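# Press front panel onto computer tower front

## Task

Put the front panel on the tower's front face with its top end upward, and push it in until each of its four pegs has snapped into its hole; the panel's door must end up closed and the tower must remain standing upright.

## Robot and tools

Robot: two arms, left_arm and right_arm, each with a two-finger gripper and a wrist camera (cam_left_wrist, cam_right_wrist, both 896x504). In the scene frame the origin sits at table height midway between the nominal bases, +z points up, +x points out over the table, and left_arm is on the +y side. Arm names do not match image sides. Calibrated bases: left_arm at (+0.012, +0.244, +0.041) m, quat_wxyz (+1.000, 0, 0, -0.025); right_arm at (+0.022, -0.249, +0.002) m, quat_wxyz (+1.000, 0, 0, +0.005). Up is +z in both base frames.

Frames: every hand position, quaternion, velocity and target an arm reports or receives is in that arm's own base frame, not the scene frame. Printed hand poses can be wrong by a few centimetres, more at long reach. Fingers point along the gripper's +z and open along its y axis; end_effector_position is the spot between the finger pads, roughly 1 cm short of the tips.

Row format (shared by execute_actions and move): one flat list of 16 numbers covering both arms, even if only one moves: left_arm x, y, z (metres), qw, qx, qy, qz (w first), opening; then the same eight for right_arm. Positions and quaternions are absolute poses in that arm's base frame, not offsets. Opening runs from -1 (closed) to +1 (fully open, 0.094 m) and is an absolute finger command. To keep an arm still, resend its whole last reported pose and its current opening every call; to keep an orientation, repeat the same quaternion every row rather than copying a drifted readback.

execute_actions(actions, cameras): actions is a list of actions; each action is a list of up to 15 rows, one per 1/30 s step, and the last row is held to fill 15 steps. An empty list just returns state and images. A target more than 0.6 m from the gripper along any of its axes gets the action refused for both arms. Each step the controller clips the command to within 100 mm and 20 degrees of the measured pose, so far targets need several actions; afterwards each arm heads to its Hand target line, which may fall short. Results also list end_effector_position at some steps.

move(target, speed, blend, opening_speed, blocking, cameras): drives each gripper in a straight line from its Hand target to the given row (or through a list of up to 15 rows) with no distance limit. speed is m/s, 0.002 to 0.5, default 0.25 (turning up to twice that in rad/s), one value or one per target. blend in metres rounds corners in a list. opening_speed (0.2 or more, scale units per second) ramps the fingers; use a low value to close gently. Openings of the first target are sent at the start; later targets' openings are applied after everything stops there. blocking=false returns after about 0.5 s while the move runs; a new move replaces the old one. Paths ignore obstacles and the other arm, lag and overshoot more when fast, and hit harder when fast; aiming further past a contact pushes harder. Avoid paths near an arm's own base, which can flip its shoulder posture. The result adds a move: line: done (within 10 mm and 2 degrees), off_target, moving, held (a check blocked a step or the clearance check stopped the path) or fault, plus limits=paced (pose clipped) or limits=held. Done does not prove contact or its absence.

wait(seconds 0 to 10, cameras): lets time pass with the last commands held; a running move keeps going. stop(cameras): brakes a running move. zoom_image(camera, region [x0, y0, x1, y1] pixels, at most 504x504): closer look at a wrist camera's latest image. read_manual(section): licence texts only. finished_scene(scene): ends the current scene, giving its number; irreversible, so call it only once the panel is fully seated and stays so untouched.

Readings: grip_measured uses the opening scale and reads up to about 1.6 mm wide when empty; on a hard part under full squeeze it reads up to about 3 mm narrower than the part. Roughly 0.05 below first-touch reading the gripper is at full force (about 50 to 64 N per pad). Release by commanding well above grip_measured. grip_effort_nm is motor effort, negative closing, with offset and friction, not pad force. Joint torques include gravity, have per-arm offsets, and joints 3 and 4 wrap at ±28 N m. A one-centimetre rest error in free air is normal and not a sign of contact.

Cautions: do not drop parts, release moving parts, slam, or push very hard; never let anything fall off the table or leave it resting off the table. Keep the arms from pressing or striking each other; the clearance check will not stop gripper-to-gripper contact. Brief external tugs may disturb held parts. Holding loads, stretching out, or pushing at an unreachable pose heats motors: a MOTOR HOT line appears near 85 °C, and at 100 °C that arm goes limp and drops what it holds for 30 to 60 s or more. Seat the panel with moderate, steady pressure, then check the door is shut and the tower upright.

Each tool is called after "Emit:" as name(argument=value, ...), one argument or row to a line, values as JSON.

## Session

Scene 1 solved. Now start scene 2 with a survey.

Emit:
execute_actions(
  actions=[],
)

Scene clock: 0.00 s.
left_arm: end_effector_position=(+0.6897, +0.0283, +0.2094) grip_measured=+1.000 grip_effort_nm=n/a end_effector_quat_wxyz=(+0.555, -0.269, +0.782, -0.094) | right_arm: end_effector_position=(+0.1218, +0.2673, +0.2503) grip_measured=+1.000 grip_effort_nm=n/a end_effector_quat_wxyz=(+0.026, +0.793, -0.607, +0.042)
Joint positions: left_arm=[0.005 1.696 1.151 0.165 -0.148 -0.557 0.094] | right_arm=[1.184 1.151 1.128 -1.62 0.068 -0.649 0.094]
Joint velocities: within noise
Joint torques (N m): no reading
Motor temperatures (°C): left_arm=[24 26 37 26 24 21 25] | right_arm=[22 30 44 22 24 23 25]
Heat: left arm: hottest elbow 37 °C; right arm: hottest elbow 44 °C.
Hand target: left_arm +0.6968, +0.0284, +0.2181; +0.563, -0.268, +0.776, -0.096 | right_arm +0.1243, +0.2733, +0.2611; +0.012, +0.793, -0.607, +0.038
Tool commands: left_gripper/opening=+1.0 right_gripper/opening=+1.0
camera_calibration:
cam_left_wrist: T_world_to_cam=[[0.315394, -0.843677, 0.434438, -0.2835], [-0.608416, -0.531107, -0.589708, 0.597816], [0.728256, -0.0783292, -0.680814, -0.26984], [0, 0, 0, 1]] pos_world=[0.649648, 0.0571851, 0.291989]
cam_right_wrist: T_world_to_cam=[[0.965656, 0.258402, 0.0271362, -0.194925], [0.208691, -0.833594, 0.511439, 0.108794], [0.154778, -0.488211, -0.858891, 0.413628], [0, 0, 0, 1]] pos_world=[0.101506, 0.342997, 0.30491]

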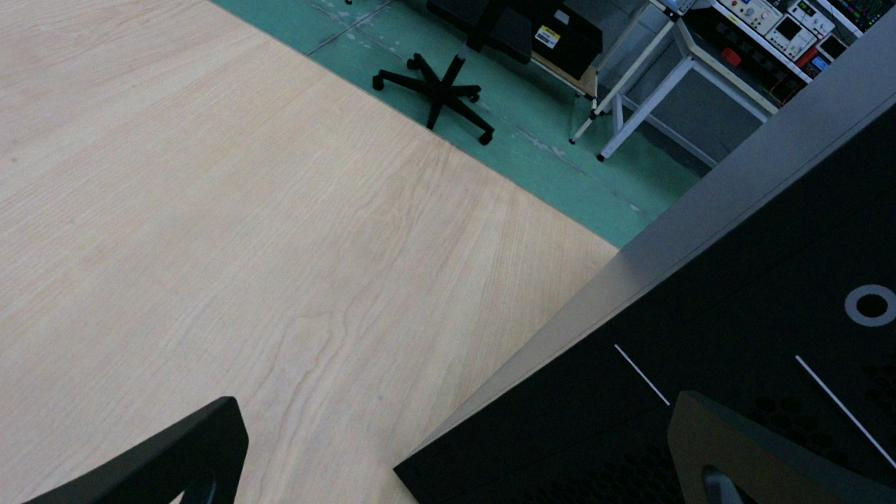

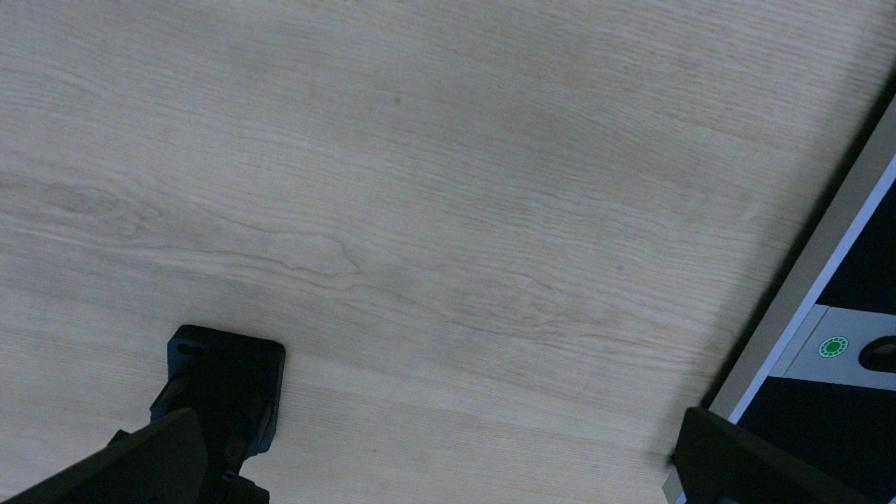

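Emit:
move(
  target=[0.43,0.024,0.388,0.6930,0.1404,0.6930,-0.1404,-1, 0.436,0.184,0.371,0.2410,-0.0846,0.9666,0.0211,-1],
  speed=0.3,
)

Scene clock: 108.00 s.
left_arm: end_effector_position=(+0.4317, +0.0216, +0.3887) grip_measured=-0.989 grip_effort_nm=-0.647 end_effector_quat_wxyz=(+0.694, +0.139, +0.692, -0.146) | right_arm: end_effector_position=(+0.4206, +0.1821, +0.3452) grip_measured=-0.987 grip_effort_nm=-0.691 end_effector_quat_wxyz=(+0.213, -0.100, +0.972, +0.012)
Joint positions: left_arm=[0.317 0.903 0.686 0.223 0.722 -0.012 0.001] | right_arm=[0.456 1.289 1.436 -1.305 0.123 0.226 0.001]
Joint velocities: within noise
Joint torques (N m): left_arm=[0.85 -3.78 9.13 1.74 0.06 0.14] | right_arm=[-1.61 -9.29 15.12 1.03 0.25 0.05]
Motor temperatures (°C): left_arm=[24 28 44 26 24 21 25] | right_arm=[22 31 54 22 24 23 25]
Heat: left arm: hottest elbow 44 °C; right arm: hottest elbow 54 °C.
Hand target: left_arm +0.4300, +0.0239, +0.3880; +0.693, +0.140, +0.693, -0.140 | right_arm +0.4346, +0.1833, +0.3708; +0.241, -0.085, +0.967, +0.021
Off the commanded pose: left_arm 0.003 m, 1 deg | right_arm 0.030 m, 4 deg.
move: off_target (right_arm)
camera_calibration:
cam_left_wrist: T_world_to_cam=[[-0.392083, -0.919926, -0.00272276, 0.191243], [-0.384947, 0.166755, -0.907749, 0.555004], [0.835516, -0.354864, -0.419505, -0.102302], [0, 0, 0, 1]] pos_world=[0.374106, 0.0470761, 0.461409]
cam_right_wrist: T_world_to_cam=[[0.186315, -0.981941, 0.0328459, 0.0877119], [-0.982489, -0.186159, 0.0077628, 0.48385], [-0.00150803, -0.0337171, -0.99943, 0.438816], [0, 0, 0, 1]] pos_world=[0.459697, 0.190997, 0.431929]

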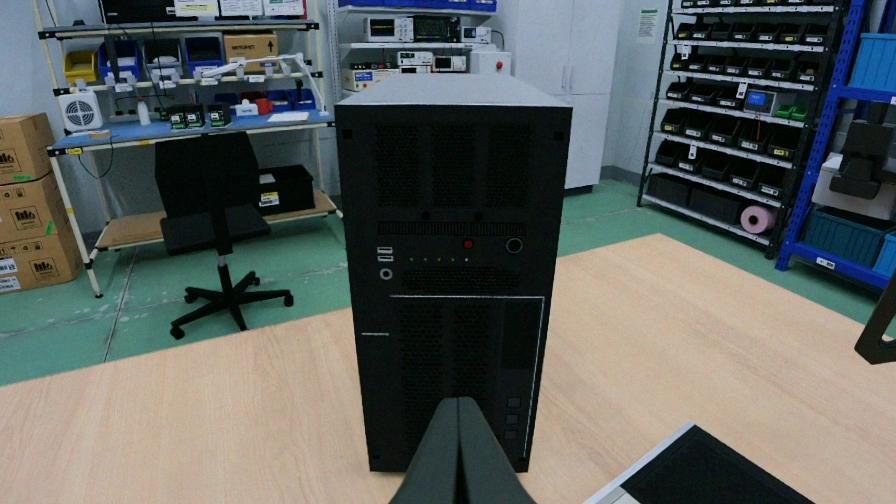

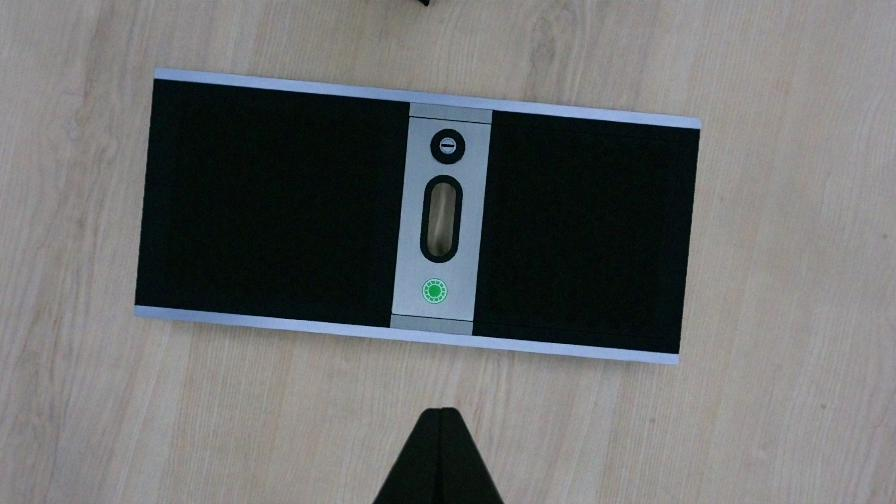

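Emit:
move(
  target=[
    [0.47,-0.10,0.30,0.3782,0.0324,0.9220,-0.0766,-1, 0.30,-0.02,0.30,0.5280,-0.3201,0.7540,0.2241,-1],
    [0.509,-0.277,0.085,0,-0.0811,0.9967,0,-1, 0.30,-0.02,0.30,0.5280,-0.3201,0.7540,0.2241,-1],
  ],
  speed=0.3,
  blend=0.04,
)

Scene clock: 208.97 s.
left_arm: end_effector_position=(+0.4983, -0.2697, +0.0803) grip_measured=-0.989 grip_effort_nm=-0.657 end_effector_quat_wxyz=(-0.005, -0.076, +0.997, +0.005) | right_arm: end_effector_position=(+0.2905, -0.0096, +0.2759) grip_measured=-0.987 grip_effort_nm=-0.686 end_effector_quat_wxyz=(+0.514, -0.309, +0.762, +0.245)
Joint positions: left_arm=[-0.496 1.916 1.547 -1.216 -0.002 -0.647 0.001] | right_arm=[-0.613 0.842 0.705 -1.105 -1.191 -1.159 0.001]
Joint velocities: within noise
Joint torques (N m): left_arm=[0.03 -14.92 10.61 0.46 0.01 -0.07] | right_arm=[-2.26 -2.96 14.93 -0.1 -0.8 -0.18]
Motor temperatures (°C): left_arm=[24 26 44 26 24 21 25] | right_arm=[22 31 63 22 24 23 25]
Heat: left arm: hottest elbow 44 °C; right arm: hottest elbow 63 °C.
Hand target: left_arm +0.5086, -0.2769, +0.0850; +0.000, -0.081, +0.997, +0.000 | right_arm +0.2988, -0.0194, +0.2995; +0.528, -0.320, +0.754, +0.224
Off the commanded pose: left_arm 0.014 m, 1 deg | right_arm 0.028 m, 3 deg.
move: off_target (left_arm, right_arm)
camera_calibration:
cam_left_wrist: T_world_to_cam=[[0.139778, -0.990111, -0.0119567, -0.334627], [-0.892068, -0.13116, 0.432449, 0.414061], [-0.429741, -0.0497809, -0.901579, 0.360717], [0, 0, 0, 1]] pos_world=[0.571159, -0.259053, 0.142154]
cam_right_wrist: T_world_to_cam=[[0.710003, -0.701992, -0.0556988, -0.199045], [-0.530859, -0.481588, -0.697325, 0.381406], [0.462693, 0.524671, -0.714588, 0.154822], [0, 0, 0, 1]] pos_world=[0.27216, -0.0372775, 0.365511]

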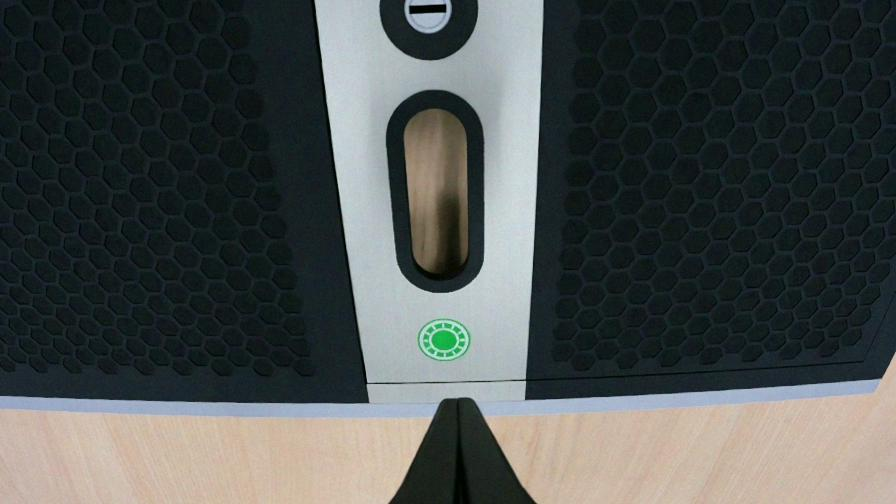

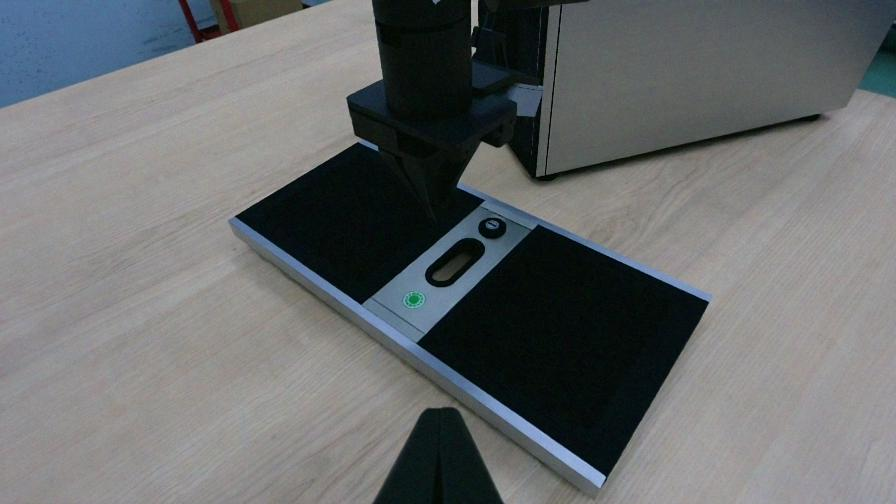

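Emit:
move(
  target=[0.527,-0.267,0.036,0,-0.0837,0.9965,0,-1, 0.30,-0.02,0.30,0.5280,-0.3201,0.7540,0.2241,-1],
  speed=0.15,
)

Scene clock: 235.40 s.
left_arm: end_effector_position=(+0.5160, -0.2632, +0.0377) grip_measured=-0.989 grip_effort_nm=-0.652 end_effector_quat_wxyz=(-0.007, -0.088, +0.996, +0.005) | right_arm: end_effector_position=(+0.2905, -0.0096, +0.2759) grip_measured=-0.987 grip_effort_nm=-0.681 end_effector_quat_wxyz=(+0.514, -0.309, +0.762, +0.245)
Joint positions: left_arm=[-0.471 1.992 1.547 -1.142 -0.002 -0.647 0.001] | right_arm=[-0.613 0.842 0.705 -1.105 -1.191 -1.159 0.001]
Joint velocities: within noise
Joint torques (N m): left_arm=[0.15 -15.21 9.21 0.92 0.01 0.11] | right_arm=[-2.14 -3.14 14.69 -0.09 -0.73 -0.19]
Motor temperatures (°C): left_arm=[24 28 43 26 24 21 25] | right_arm=[22 30 64 22 24 23 25]
Heat: left arm: hottest elbow 43 °C; right arm: hottest elbow 64 °C.
Hand target: left_arm +0.5267, -0.2669, +0.0362; +0.000, -0.084, +0.996, +0.000 | right_arm +0.2988, -0.0194, +0.2995; +0.528, -0.320, +0.754, +0.224
Off the commanded pose: left_arm 0.012 m, 1 deg | right_arm 0.028 m, 3 deg.
move: off_target (left_arm, right_arm)
camera_calibration:
cam_left_wrist: T_world_to_cam=[[0.163877, -0.986388, -0.0135429, -0.342608], [-0.887569, -0.153423, 0.434376, 0.440907], [-0.430541, -0.0591641, -0.90063, 0.328205], [0, 0, 0, 1]] pos_world=[0.588786, -0.250881, 0.0994318]
cam_right_wrist: T_world_to_cam=[[0.710112, -0.70191, -0.0553424, -0.199174], [-0.53061, -0.481827, -0.697348, 0.381338], [0.462811, 0.524561, -0.714592, 0.154788], [0, 0, 0, 1]] pos_world=[0.27214, -0.0372584, 0.365513]

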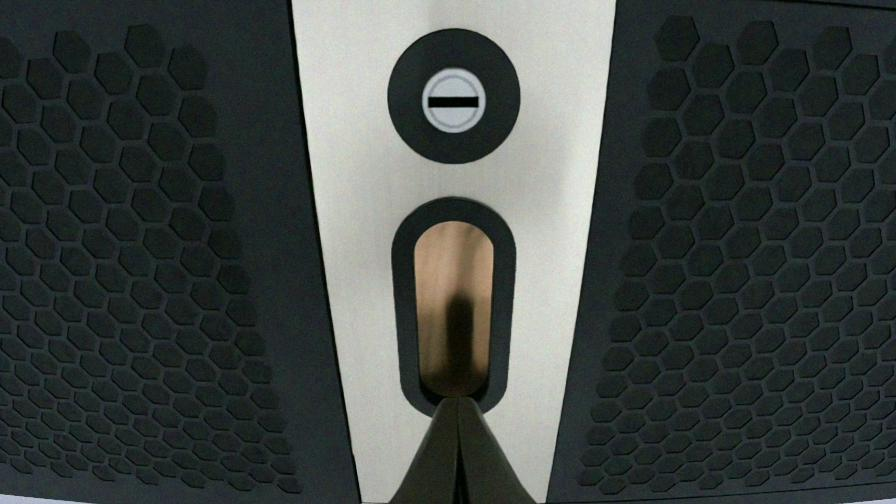

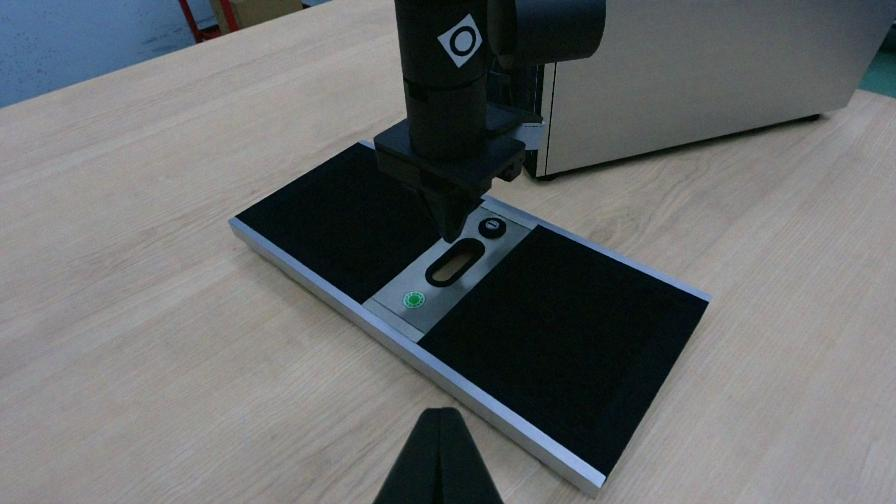

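Emit:
move(
  target=[0.5262,-0.2658,-0.013,0,-0.0872,0.9962,0,-1, 0.30,-0.02,0.30,0.5280,-0.3201,0.7540,0.2241,-1],
  speed=0.06,
)

Scene clock: 256.30 s.
left_arm: end_effector_position=(+0.5259, -0.2681, +0.0069) grip_measured=-0.989 grip_effort_nm=-0.647 end_effector_quat_wxyz=(+0.008, -0.088, +0.996, -0.004) | right_arm: end_effector_position=(+0.2905, -0.0096, +0.2759) grip_measured=-0.987 grip_effort_nm=-0.686 end_effector_quat_wxyz=(+0.514, -0.309, +0.762, +0.245)
Joint positions: left_arm=[-0.471 2.035 1.527 -1.044 -0.001 -0.647 0.001] | right_arm=[-0.613 0.842 0.705 -1.105 -1.191 -1.159 0.001]
Joint velocities: within noise
Joint torques (N m): left_arm=[0.44 -14.62 7.01 1.31 0 0.09] | right_arm=[-2.61 -2.9 14.82 -0.01 -0.74 -0.18]
Motor temperatures (°C): left_arm=[24 28 42 26 24 21 25] | right_arm=[22 30 65 22 24 23 25]
Heat: left arm: hottest elbow 42 °C; right arm: hottest elbow 65 °C.
Hand target: left_arm +0.5257, -0.2655, -0.0125; +0.000, -0.087, +0.996, +0.000 | right_arm +0.2988, -0.0194, +0.2995; +0.528, -0.320, +0.754, +0.224
Off the commanded pose: left_arm 0.020 m, 1 deg | right_arm 0.028 m, 3 deg.
move: off_target (left_arm, right_arm)
camera_calibration:
cam_left_wrist: T_world_to_cam=[[0.163969, -0.986436, 0.00760861, -0.349655], [-0.900684, -0.14656, 0.40901, 0.471229], [-0.402347, -0.0739179, -0.912498, 0.285753], [0, 0, 0, 1]] pos_world=[0.596733, -0.254727, 0.0706715]
cam_right_wrist: T_world_to_cam=[[0.710112, -0.70191, -0.0553424, -0.199174], [-0.53061, -0.481827, -0.697348, 0.381338], [0.462811, 0.524561, -0.714592, 0.154788], [0, 0, 0, 1]] pos_world=[0.27214, -0.0372584, 0.365513]

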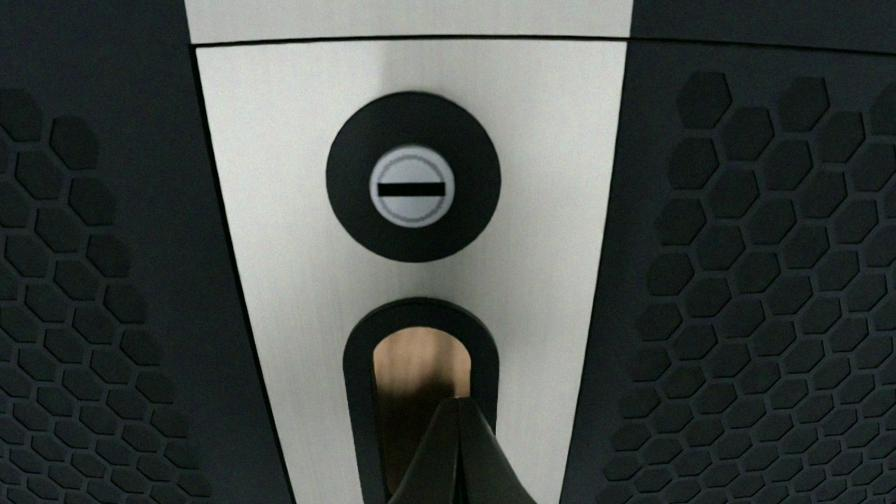

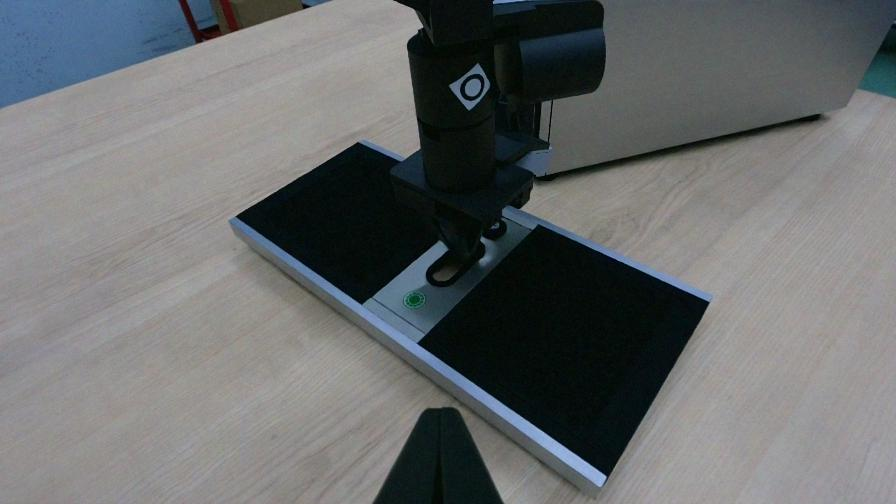

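Emit:
move(
  target=[0.520,-0.2625,0.024,0,-0.0872,0.9962,0,-1, 0.30,-0.02,0.30,0.5280,-0.3201,0.7540,0.2241,-1],
  speed=0.06,
  cameras=["cam_left_wrist"],
)

Scene clock: 272.23 s.
left_arm: end_effector_position=(+0.5189, -0.2645, +0.0183) grip_measured=-0.989 grip_effort_nm=-0.647 end_effector_quat_wxyz=(-0.001, -0.088, +0.996, +0.001) | right_arm: end_effector_position=(+0.2905, -0.0096, +0.2759) grip_measured=-0.987 grip_effort_nm=-0.686 end_effector_quat_wxyz=(+0.514, -0.309, +0.762, +0.245)
Joint positions: left_arm=[-0.471 2.015 1.526 -1.085 -0.001 -0.647 0.001] | right_arm=[-0.613 0.842 0.705 -1.105 -1.191 -1.159 0.001]
Joint velocities: within noise
Joint torques (N m): left_arm=[0.5 -17.79 7.43 0.34 0.01 0.07] | right_arm=[-2.67 -3.14 15.08 0.03 -0.76 -0.23]
Motor temperatures (°C): left_arm=[24 28 42 26 24 21 26] | right_arm=[22 30 66 22 25 23 26]
Heat: left arm: hottest elbow 42 °C; right arm: hottest elbow 66 °C.
Hand target: left_arm +0.5200, -0.2624, +0.0240; +0.000, -0.087, +0.996, +0.000 | right_arm +0.2988, -0.0194, +0.2995; +0.528, -0.320, +0.754, +0.224
Off the commanded pose: left_arm 0.006 m, 0 deg | right_arm 0.028 m, 3 deg.
move: off_target (right_arm)
camera_calibration:
cam_left_wrist: T_world_to_cam=[[0.163993, -0.986448, -0.00507709, -0.3448], [-0.892749, -0.150601, 0.42464, 0.455226], [-0.41965, -0.0651054, -0.905348, 0.304771], [0, 0, 0, 1]] pos_world=[0.590844, -0.251728, 0.080866]
Images, in order (width x height): cam_left_wrist 896x504.

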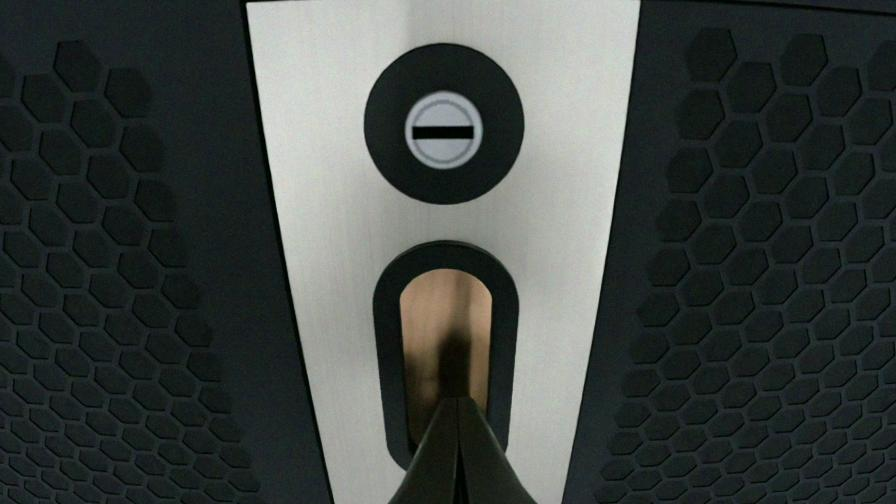

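Emit:
execute_actions(
  actions=[],
)

Scene clock: 303.20 s.
left_arm: end_effector_position=(+0.5189, -0.2645, +0.0183) grip_measured=-0.989 grip_effort_nm=-0.652 end_effector_quat_wxyz=(-0.001, -0.088, +0.996, +0.001) | right_arm: end_effector_position=(+0.2905, -0.0096, +0.2759) grip_measured=-0.987 grip_effort_nm=-0.686 end_effector_quat_wxyz=(+0.514, -0.309, +0.762, +0.245)
Joint positions: left_arm=[-0.471 2.015 1.526 -1.085 -0.001 -0.647 0.001] | right_arm=[-0.613 0.842 0.705 -1.105 -1.191 -1.159 0.001]
Joint velocities: within noise
Joint torques (N m): left_arm=[0.73 -17.49 7.43 0.39 0.01 0.09] | right_arm=[-2.55 -3.31 15.08 -0.14 -0.79 -0.18]
Motor temperatures (°C): left_arm=[24 31 42 26 24 21 26] | right_arm=[22 30 66 22 25 23 26]
Heat: left arm: hottest elbow 42 °C; right arm: hottest elbow 66 °C.
Hand target: left_arm +0.5201, -0.2624, +0.0240; +0.000, -0.087, +0.996, +0.000 | right_arm +0.2988, -0.0194, +0.2995; +0.528, -0.320, +0.754, +0.224
Tool commands: left_gripper/opening=-1.0 right_gripper/opening=-1.0
Off the commanded pose: left_arm 0.006 m, 0 deg | right_arm 0.028 m, 3 deg.
camera_calibration:
cam_left_wrist: T_world_to_cam=[[0.163993, -0.986448, -0.00507709, -0.3448], [-0.892749, -0.150601, 0.42464, 0.455226], [-0.41965, -0.0651054, -0.905348, 0.304771], [0, 0, 0, 1]] pos_world=[0.590844, -0.251728, 0.080866]
cam_right_wrist: T_world_to_cam=[[0.710112, -0.70191, -0.0553424, -0.199174], [-0.53061, -0.481827, -0.697348, 0.381338], [0.462811, 0.524561, -0.714592, 0.154788], [0, 0, 0, 1]] pos_world=[0.27214, -0.0372584, 0.365513]

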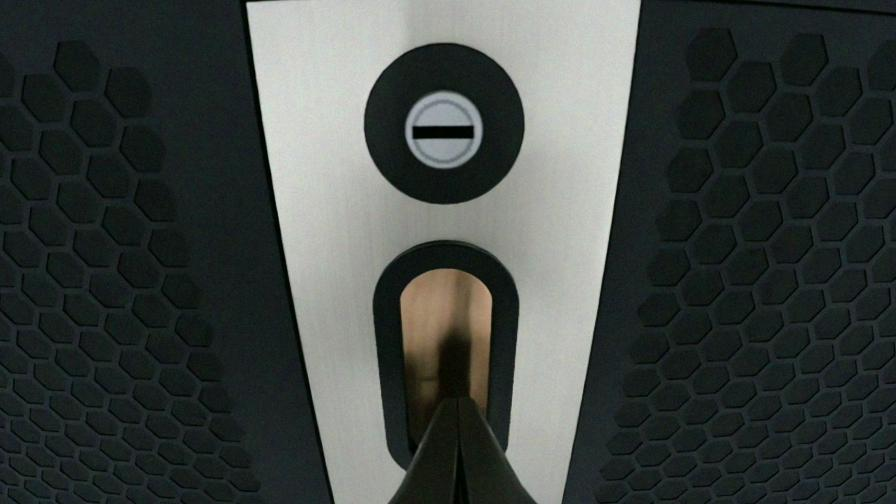

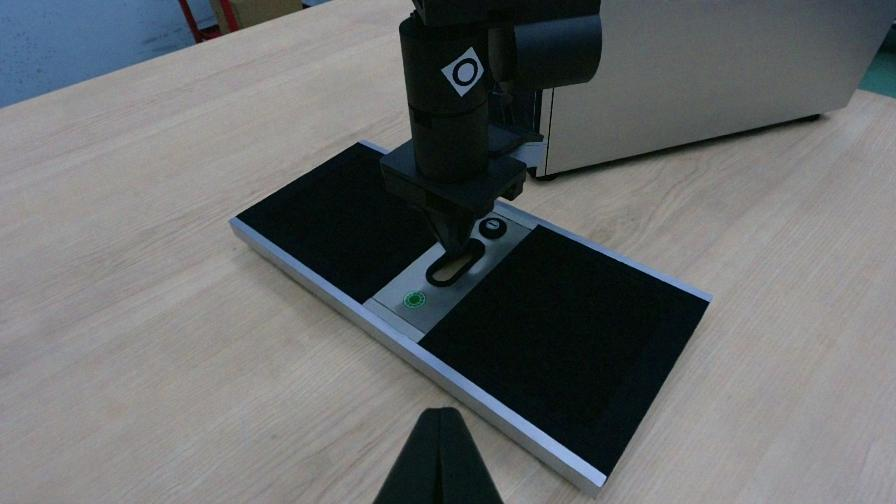

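Emit:
move(
  target=[0.5145, -0.2590, 0.022, 0, -0.0872, 0.9962, 0, -1, 0.30, -0.02, 0.30, 0.5280, -0.3201, 0.7540, 0.2241, -1],
  speed=0.05,
  cameras=["cam_left_wrist"],
)

Scene clock: 322.90 s.
left_arm: end_effector_position=(+0.5113, -0.2606, +0.0151) grip_measured=-0.989 grip_effort_nm=-0.637 end_effector_quat_wxyz=(-0.007, -0.088, +0.996, +0.005) | right_arm: end_effector_position=(+0.2905, -0.0096, +0.2759) grip_measured=-0.987 grip_effort_nm=-0.681 end_effector_quat_wxyz=(+0.514, -0.309, +0.762, +0.245)
Joint positions: left_arm=[-0.471 2.007 1.505 -1.085 -0.001 -0.647 0.001] | right_arm=[-0.613 0.842 0.705 -1.105 -1.191 -1.159 0.001]
Joint velocities: within noise
Joint torques (N m): left_arm=[0.62 -17.85 7.02 0.8 -0.01 0.09] | right_arm=[-2.08 -3.37 14.94 -0.02 -0.75 -0.17]
Motor temperatures (°C): left_arm=[24 31 42 26 24 21 26] | right_arm=[22 30 66 22 25 23 26]
Heat: left arm: hottest elbow 42 °C; right arm: hottest elbow 66 °C.
Hand target: left_arm +0.5144, -0.2589, +0.0218; +0.000, -0.087, +0.996, +0.000 | right_arm +0.2988, -0.0194, +0.2995; +0.528, -0.320, +0.754, +0.224
Off the commanded pose: left_arm 0.008 m, 1 deg | right_arm 0.028 m, 3 deg.
move: off_target (right_arm)
camera_calibration:
cam_left_wrist: T_world_to_cam=[[0.163872, -0.986387, -0.0136843, -0.339579], [-0.887196, -0.15343, 0.435136, 0.446698], [-0.431312, -0.0591659, -0.900261, 0.306375], [0, 0, 0, 1]] pos_world=[0.584099, -0.248292, 0.0767961]
Images, in order (width x height): cam_left_wrist 896x504.

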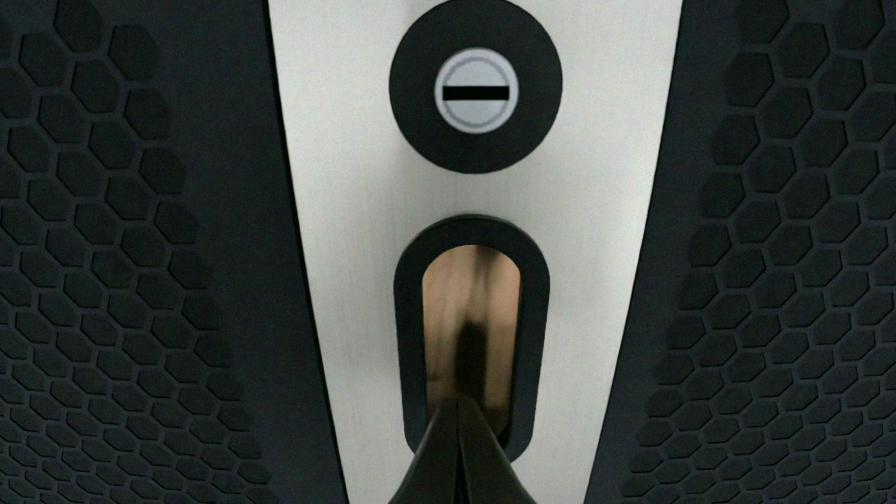

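Emit:
move(
  target=[0.5165, -0.2612, 0.010, 0, -0.0872, 0.9962, 0, -1, 0.30, -0.02, 0.30, 0.5280, -0.3201, 0.7540, 0.2241, -1],
  speed=0.05,
  cameras=["cam_left_wrist"],
)

Scene clock: 340.13 s.
left_arm: end_effector_position=(+0.5151, -0.2626, +0.0156) grip_measured=-0.989 grip_effort_nm=-0.657 end_effector_quat_wxyz=(+0.001, -0.088, +0.996, +0.000) | right_arm: end_effector_position=(+0.2905, -0.0096, +0.2759) grip_measured=-0.987 grip_effort_nm=-0.686 end_effector_quat_wxyz=(+0.514, -0.309, +0.762, +0.245)
Joint positions: left_arm=[-0.471 2.006 1.504 -1.068 -0.001 -0.647 0.001] | right_arm=[-0.613 0.842 0.705 -1.105 -1.191 -1.159 0.001]
Joint velocities: within noise
Joint torques (N m): left_arm=[0.15 -16.38 6.97 0.96 -0.02 0.08] | right_arm=[-1.9 -2.84 15.13 0.05 -0.72 -0.21]
Motor temperatures (°C): left_arm=[24 31 41 26 24 21 26] | right_arm=[22 29 67 22 25 23 26]
Heat: left arm: hottest elbow 41 °C; right arm: hottest elbow 67 °C.
Hand target: left_arm +0.5165, -0.2611, +0.0100; +0.000, -0.087, +0.996, +0.000 | right_arm +0.2988, -0.0194, +0.2995; +0.528, -0.320, +0.754, +0.224
Off the commanded pose: left_arm 0.006 m, 0 deg | right_arm 0.028 m, 3 deg.
move: off_target (right_arm)
camera_calibration:
cam_left_wrist: T_world_to_cam=[[0.164006, -0.986455, -0.00281179, -0.342371], [-0.894187, -0.149869, 0.421863, 0.454325], [-0.41657, -0.066674, -0.906655, 0.298862], [0, 0, 0, 1]] pos_world=[0.5869, -0.249719, 0.0783394]
Images, in order (width x height): cam_left_wrist 896x504.

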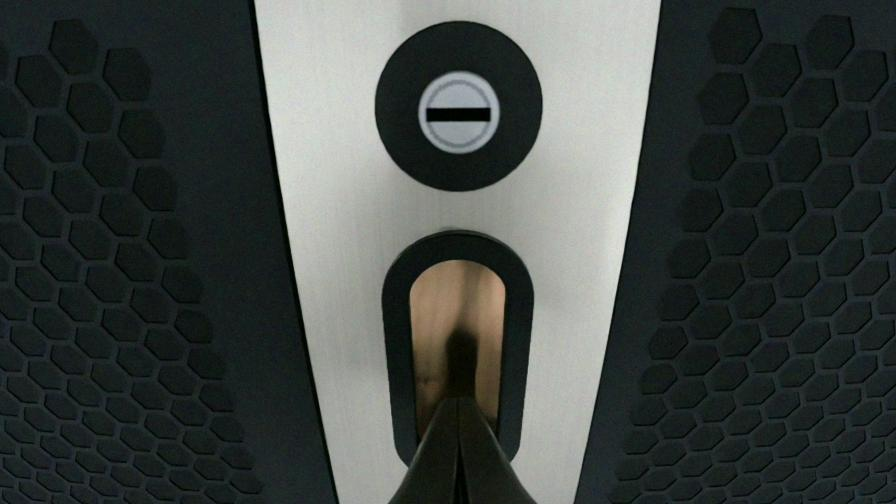

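Emit:
move(
  target=[0.5165, -0.2611, -0.010, 0, -0.0872, 0.9962, 0, -1, 0.30, -0.02, 0.30, 0.5280, -0.3201, 0.7540, 0.2241, -1],
  speed=0.05,
  cameras=["cam_left_wrist"],
)

Scene clock: 351.60 s.
left_arm: end_effector_position=(+0.5166, -0.2633, +0.0052) grip_measured=-0.989 grip_effort_nm=-0.647 end_effector_quat_wxyz=(+0.008, -0.088, +0.996, -0.004) | right_arm: end_effector_position=(+0.2905, -0.0096, +0.2759) grip_measured=-0.987 grip_effort_nm=-0.686 end_effector_quat_wxyz=(+0.514, -0.309, +0.762, +0.245)
Joint positions: left_arm=[-0.471 2.014 1.486 -1.026 -0.001 -0.647 0.001] | right_arm=[-0.613 0.842 0.705 -1.105 -1.191 -1.159 0.001]
Joint velocities: within noise
Joint torques (N m): left_arm=[0.38 -14.92 7.02 1.21 0.03 0.09] | right_arm=[-2.02 -2.61 14.94 0.02 -0.75 -0.17]
Motor temperatures (°C): left_arm=[24 31 41 26 24 21 26] | right_arm=[22 29 67 22 25 23 26]
Heat: left arm: hottest elbow 41 °C; right arm: hottest elbow 67 °C.
Hand target: left_arm +0.5161, -0.2608, -0.0098; +0.000, -0.087, +0.996, +0.000 | right_arm +0.2988, -0.0194, +0.2995; +0.528, -0.320, +0.754, +0.224
Off the commanded pose: left_arm 0.015 m, 1 deg | right_arm 0.028 m, 3 deg.
move: off_target (left_arm, right_arm)
camera_calibration:
cam_left_wrist: T_world_to_cam=[[0.163976, -0.98644, 0.00692905, -0.343422], [-0.900266, -0.146773, 0.409852, 0.463935], [-0.403278, -0.073444, -0.912126, 0.281404], [0, 0, 0, 1]] pos_world=[0.587462, -0.250005, 0.068911]
Images, in order (width x height): cam_left_wrist 896x504.

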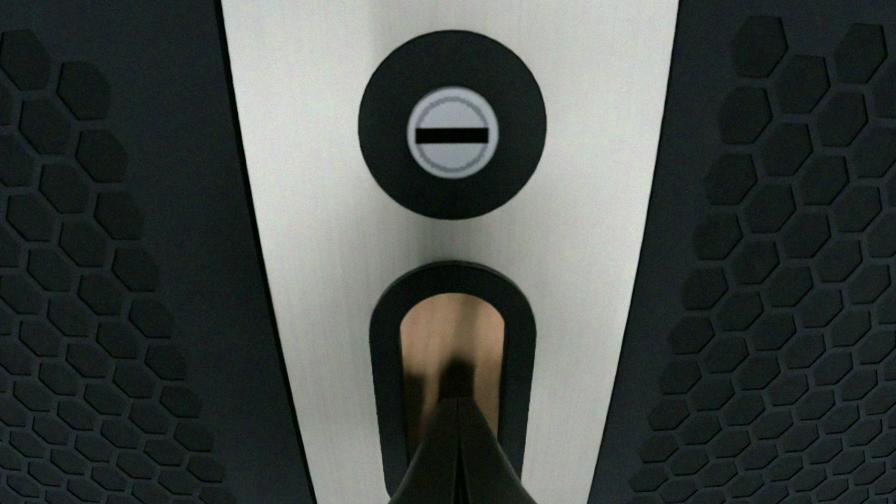

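Emit:
move(
  target=[0.5145, -0.2588, -0.020, 0, -0.0872, 0.9962, 0, -1, 0.30, -0.02, 0.30, 0.5280, -0.3201, 0.7540, 0.2241, -1],
  speed=0.04,
  cameras=["cam_left_wrist"],
)

Scene clock: 358.17 s.
left_arm: end_effector_position=(+0.5145, -0.2623, -0.0046) grip_measured=-0.989 grip_effort_nm=-0.652 end_effector_quat_wxyz=(+0.008, -0.088, +0.996, -0.004) | right_arm: end_effector_position=(+0.2905, -0.0096, +0.2759) grip_measured=-0.987 grip_effort_nm=-0.681 end_effector_quat_wxyz=(+0.514, -0.309, +0.762, +0.245)
Joint positions: left_arm=[-0.471 2.022 1.469 -1 -0.001 -0.647 0.001] | right_arm=[-0.613 0.842 0.705 -1.105 -1.191 -1.159 0.001]
Joint velocities: within noise
Joint torques (N m): left_arm=[0.38 -14.97 6.84 1.13 0.01 0.08] | right_arm=[-2.32 -3.31 14.87 0.05 -0.81 -0.18]
Motor temperatures (°C): left_arm=[24 31 41 26 24 21 26] | right_arm=[22 29 67 22 25 23 26]
Heat: left arm: hottest elbow 41 °C; right arm: hottest elbow 67 °C.
Hand target: left_arm +0.5143, -0.2586, -0.0196; +0.000, -0.087, +0.996, +0.000 | right_arm +0.2988, -0.0194, +0.2995; +0.528, -0.320, +0.754, +0.224
Off the commanded pose: left_arm 0.016 m, 1 deg | right_arm 0.028 m, 3 deg.
move: off_target (left_arm, right_arm)
camera_calibration:
cam_left_wrist: T_world_to_cam=[[0.163974, -0.986439, 0.00715557, -0.341928], [-0.900405, -0.146702, 0.409572, 0.466292], [-0.402967, -0.073602, -0.91225, 0.271448], [0, 0, 0, 1]] pos_world=[0.585304, -0.248906, 0.0590948]
Images, in order (width x height): cam_left_wrist 896x504.

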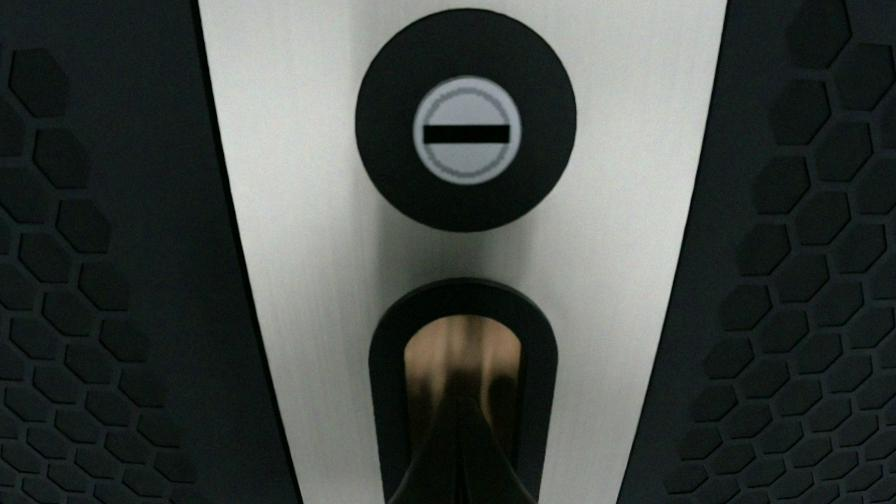

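Emit:
move(
  target=[0.5145, -0.2588, -0.029, 0, -0.0872, 0.9962, 0, -1, 0.30, -0.02, 0.30, 0.5280, -0.3201, 0.7540, 0.2241, -1],
  speed=0.04,
  cameras=["cam_left_wrist"],
)

Scene clock: 366.87 s.
left_arm: end_effector_position=(+0.5144, -0.2622, -0.0142) grip_measured=-0.989 grip_effort_nm=-0.647 end_effector_quat_wxyz=(+0.007, -0.088, +0.996, -0.004) | right_arm: end_effector_position=(+0.2905, -0.0096, +0.2759) grip_measured=-0.987 grip_effort_nm=-0.681 end_effector_quat_wxyz=(+0.514, -0.309, +0.762, +0.245)
Joint positions: left_arm=[-0.471 2.036 1.463 -0.982 -0.001 -0.647 0.001] | right_arm=[-0.613 0.842 0.705 -1.105 -1.191 -1.159 0.001]
Joint velocities: within noise
Joint torques (N m): left_arm=[0.38 -14.97 6.82 1.07 0.02 0.11] | right_arm=[-2.2 -3.25 14.87 -0.13 -0.78 -0.19]
Motor temperatures (°C): left_arm=[24 30 40 26 24 21 26] | right_arm=[22 29 67 22 25 23 26]
Heat: left arm: hottest elbow 40 °C; right arm: hottest elbow 67 °C.
Hand target: left_arm +0.5141, -0.2586, -0.0288; +0.000, -0.087, +0.996, +0.000 | right_arm +0.2988, -0.0194, +0.2995; +0.528, -0.320, +0.754, +0.224
Off the commanded pose: left_arm 0.015 m, 1 deg | right_arm 0.028 m, 3 deg.
move: off_target (left_arm, right_arm)
camera_calibration:
cam_left_wrist: T_world_to_cam=[[0.163981, -0.986442, 0.00647601, -0.341832], [-0.899987, -0.146915, 0.410413, 0.469893], [-0.403898, -0.0731283, -0.911877, 0.26332], [0, 0, 0, 1]] pos_world=[0.585306, -0.248907, 0.049479]
Images, in order (width x height): cam_left_wrist 896x504.

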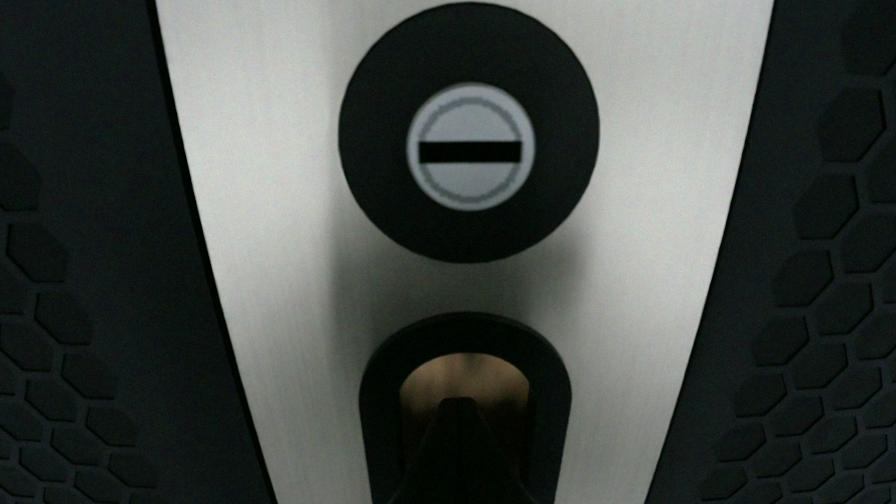

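Emit:
move(
  target=[0.5145, -0.2588, -0.029, 0, -0.0872, 0.9962, 0, -0.75, 0.30, -0.02, 0.30, 0.5280, -0.3201, 0.7540, 0.2241, -1],
  speed=0.04,
  opening_speed=0.5,
  cameras=["cam_left_wrist", "cam_right_wrist"],
)

Scene clock: 382.43 s.
left_arm: end_effector_position=(+0.5148, -0.2626, -0.0142) grip_measured=-0.846 grip_effort_nm=1.219 end_effector_quat_wxyz=(+0.008, -0.087, +0.996, -0.005) | right_arm: end_effector_position=(+0.2905, -0.0096, +0.2759) grip_measured=-0.987 grip_effort_nm=-0.686 end_effector_quat_wxyz=(+0.514, -0.309, +0.762, +0.245)
Joint positions: left_arm=[-0.471 2.036 1.463 -0.98 -0.001 -0.645 0.007] | right_arm=[-0.613 0.842 0.705 -1.105 -1.191 -1.159 0.001]
Joint velocities: within noise
Joint torques (N m): left_arm=[0.56 -14.8 6.8 1.05 -0.03 0.07] | right_arm=[-2.32 -2.78 14.93 0.02 -0.76 -0.17]
Motor temperatures (°C): left_arm=[24 29 39 26 24 21 26] | right_arm=[22 29 67 22 25 23 26]
Heat: left arm: hottest elbow 39 °C; right arm: hottest elbow 67 °C.
Hand target: left_arm +0.5142, -0.2586, -0.0288; +0.000, -0.087, +0.996, +0.000 | right_arm +0.2988, -0.0194, +0.2995; +0.528, -0.320, +0.754, +0.224
Off the commanded pose: left_arm 0.015 m, 1 deg | right_arm 0.028 m, 3 deg.
move: off_target (left_arm, right_arm)
camera_calibration:
cam_left_wrist: T_world_to_cam=[[0.1617, -0.986806, 0.0081872, -0.341113], [-0.900884, -0.144224, 0.4094, 0.471318], [-0.402817, -0.0735755, -0.912318, 0.262768], [0, 0, 0, 1]] pos_world=[0.585608, -0.249304, 0.0495638]
cam_right_wrist: T_world_to_cam=[[0.710112, -0.70191, -0.0553424, -0.199174], [-0.53061, -0.481827, -0.697348, 0.381338], [0.462811, 0.524561, -0.714592, 0.154788], [0, 0, 0, 1]] pos_world=[0.27214, -0.0372584, 0.365513]

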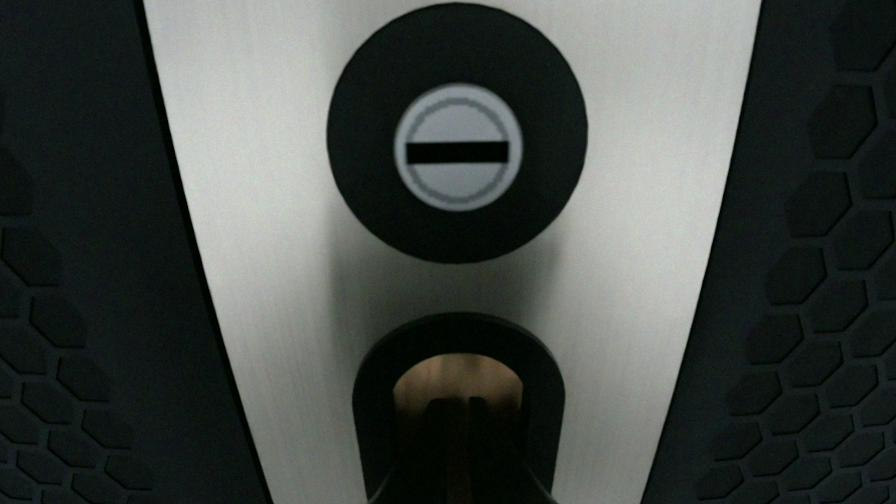

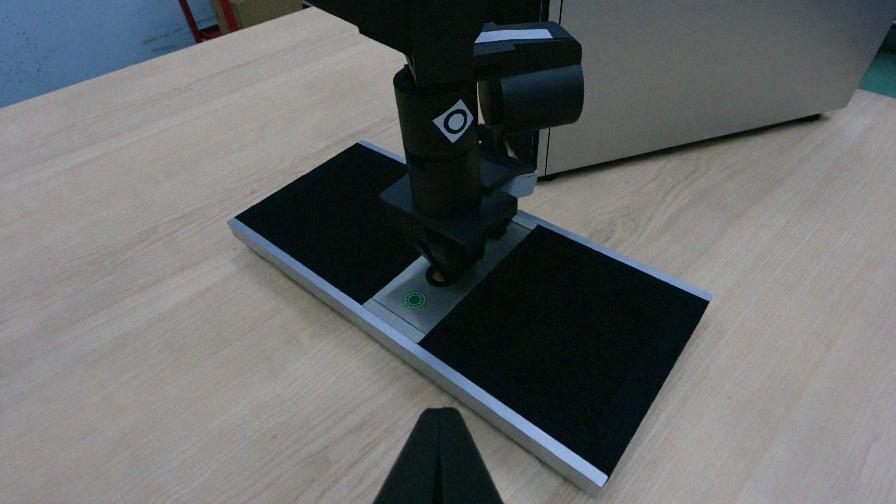

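Emit:
move(
  target=[0.5145, -0.2600, 0.060, 0, -0.0872, 0.9962, 0, -0.75, 0.30, -0.02, 0.30, 0.5280, -0.3201, 0.7540, 0.2241, -1],
  speed=0.06,
  cameras=["cam_left_wrist", "cam_right_wrist"],
)

Scene clock: 437.77 s.
left_arm: end_effector_position=(+0.4932, -0.2519, +0.0282) grip_measured=-0.841 grip_effort_nm=1.228 end_effector_quat_wxyz=(-0.029, -0.087, +0.996, +0.018) | right_arm: end_effector_position=(+0.2905, -0.0096, +0.2759) grip_measured=-0.987 grip_effort_nm=-0.686 end_effector_quat_wxyz=(+0.514, -0.309, +0.762, +0.245)
Joint positions: left_arm=[-0.471 1.974 1.487 -1.152 0.001 -0.645 0.007] | right_arm=[-0.613 0.842 0.705 -1.105 -1.191 -1.159 0.001]
Joint velocities: within noise
Joint torques (N m): left_arm=[0.32 -18.49 10.93 0.21 -0.11 0.01] | right_arm=[-2.61 -3.6 14.84 0.01 -0.77 -0.2]
Motor temperatures (°C): left_arm=[24 29 38 26 24 21 28] | right_arm=[22 29 67 22 25 23 26]
Heat: left arm: hottest elbow 38 °C; right arm: hottest elbow 67 °C.
Hand target: left_arm +0.5131, -0.2592, +0.0603; +0.000, -0.087, +0.996, +0.000 | right_arm +0.2988, -0.0194, +0.2995; +0.528, -0.320, +0.754, +0.224
Off the commanded pose: left_arm 0.039 m, 4 deg | right_arm 0.028 m, 3 deg.
move: off_target (left_arm, right_arm)
camera_calibration:
cam_left_wrist: T_world_to_cam=[[0.160427, -0.986162, -0.0418112, -0.325225], [-0.866528, -0.160996, 0.472451, 0.413127], [-0.472644, -0.0395634, -0.880365, 0.335652], [0, 0, 0, 1]] pos_world=[0.568805, -0.240933, 0.0867164]
cam_right_wrist: T_world_to_cam=[[0.710112, -0.70191, -0.0553424, -0.199174], [-0.53061, -0.481827, -0.697348, 0.381338], [0.462811, 0.524561, -0.714592, 0.154788], [0, 0, 0, 1]] pos_world=[0.27214, -0.0372584, 0.365513]

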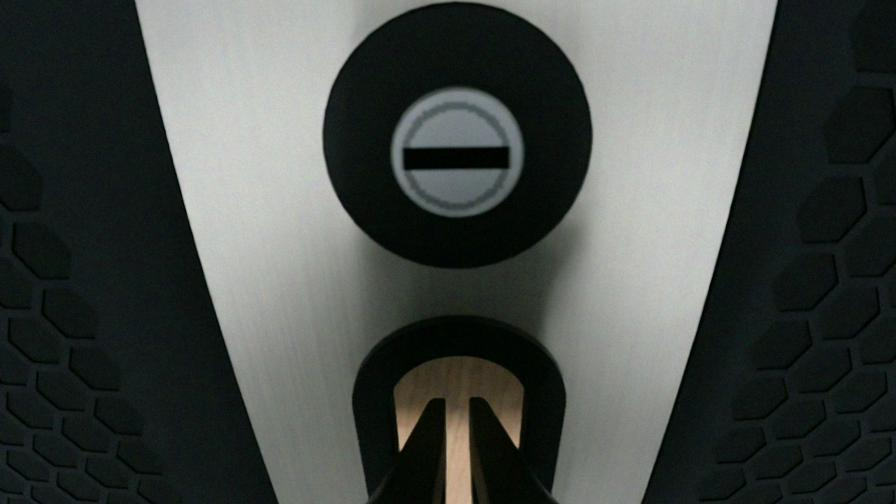

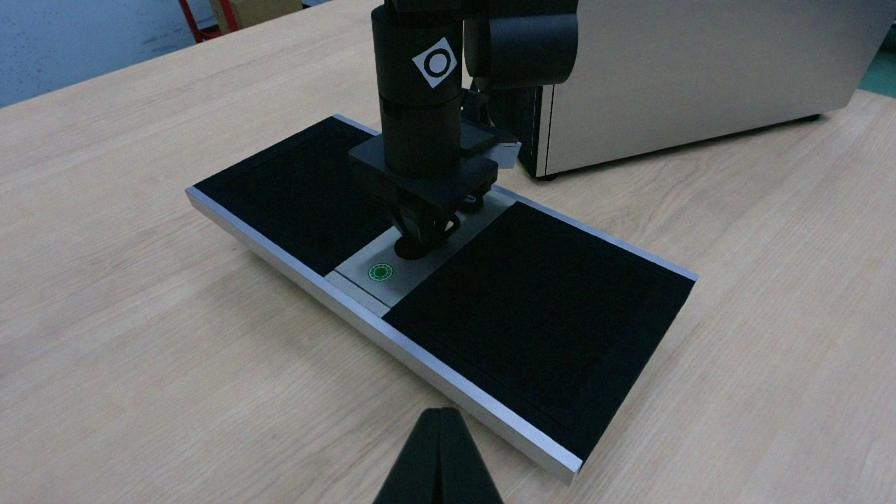

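Emit:
move(
  target=[
    [0.5250, -0.2500, 0.240, 0, -0.0872, 0.9962, 0, -0.75, 0.30, -0.02, 0.30, 0.5280, -0.3201, 0.7540, 0.2241, -1],
    [0.5200, -0.1500, 0.300, 0.2161, -0.2645, 0.8809, -0.3277, -0.75, 0.30, -0.02, 0.30, 0.5280, -0.3201, 0.7540, 0.2241, -1],
  ],
  speed=0.16,
  blend=0.03,
  cameras=["cam_left_wrist", "cam_right_wrist"],
)

Scene clock: 481.33 s.
left_arm: end_effector_position=(+0.5153, -0.1511, +0.2730) grip_measured=-0.841 grip_effort_nm=1.219 end_effector_quat_wxyz=(+0.189, -0.268, +0.892, -0.311) | right_arm: end_effector_position=(+0.2905, -0.0096, +0.2759) grip_measured=-0.987 grip_effort_nm=-0.681 end_effector_quat_wxyz=(+0.514, -0.309, +0.762, +0.245)
Joint positions: left_arm=[-0.168 1.367 1.217 -0.759 0.372 -0.881 0.007] | right_arm=[-0.613 0.842 0.705 -1.105 -1.191 -1.159 0.001]
Joint velocities: within noise
Joint torques (N m): left_arm=[0.26 -12.1 10.09 2.71 0.37 -0.02] | right_arm=[-2.49 -2.96 14.78 0.16 -0.73 -0.21]
Motor temperatures (°C): left_arm=[24 31 43 26 24 21 28] | right_arm=[22 29 68 22 25 23 26]
Heat: left arm: hottest elbow 43 °C; right arm: hottest elbow 68 °C.
Hand target: left_arm +0.5193, -0.1499, +0.2999; +0.216, -0.264, +0.881, -0.328 | right_arm +0.2988, -0.0194, +0.2995; +0.528, -0.320, +0.754, +0.224
Off the commanded pose: left_arm 0.027 m, 4 deg | right_arm 0.028 m, 3 deg.
move: off_target (left_arm, right_arm)
camera_calibration:
cam_left_wrist: T_world_to_cam=[[0.352889, -0.670486, 0.652624, -0.460214], [-0.927713, -0.341473, 0.150817, 0.424947], [0.121733, -0.658669, -0.74252, 0.128147], [0, 0, 0, 1]] pos_world=[0.541034, -0.0790523, 0.331409]
cam_right_wrist: T_world_to_cam=[[0.710112, -0.70191, -0.0553424, -0.199174], [-0.53061, -0.481827, -0.697348, 0.381338], [0.462811, 0.524561, -0.714592, 0.154788], [0, 0, 0, 1]] pos_world=[0.27214, -0.0372584, 0.365513]

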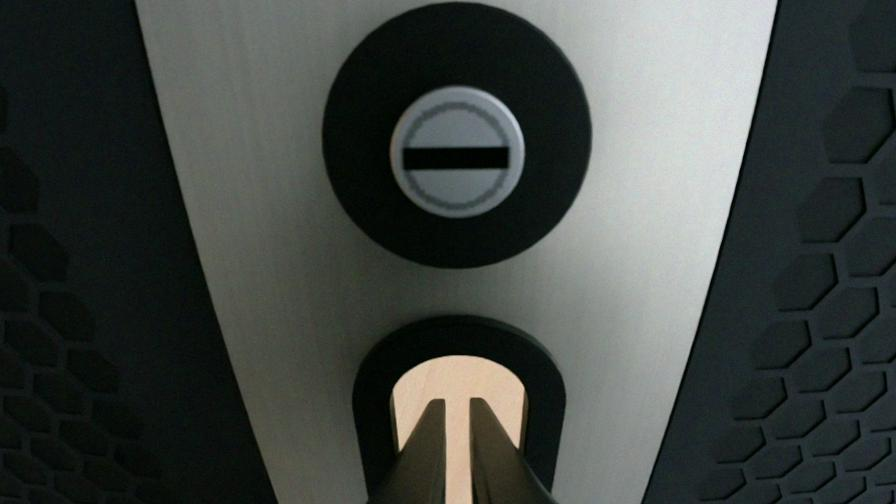

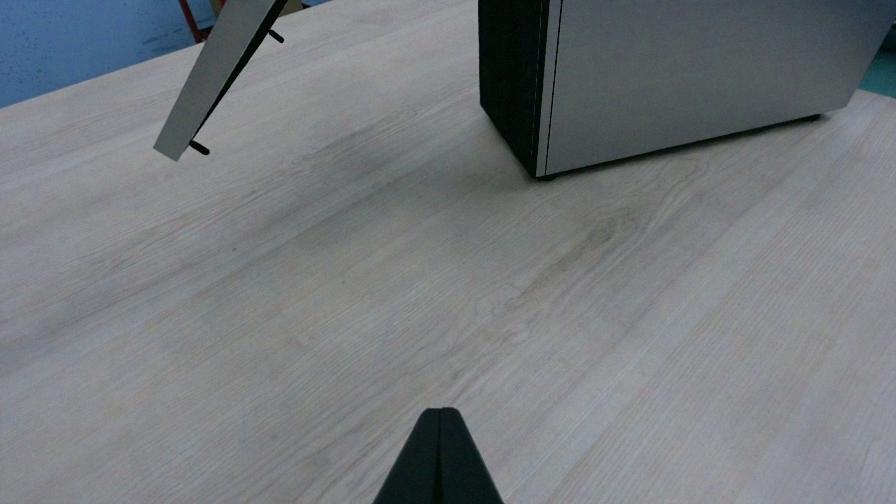

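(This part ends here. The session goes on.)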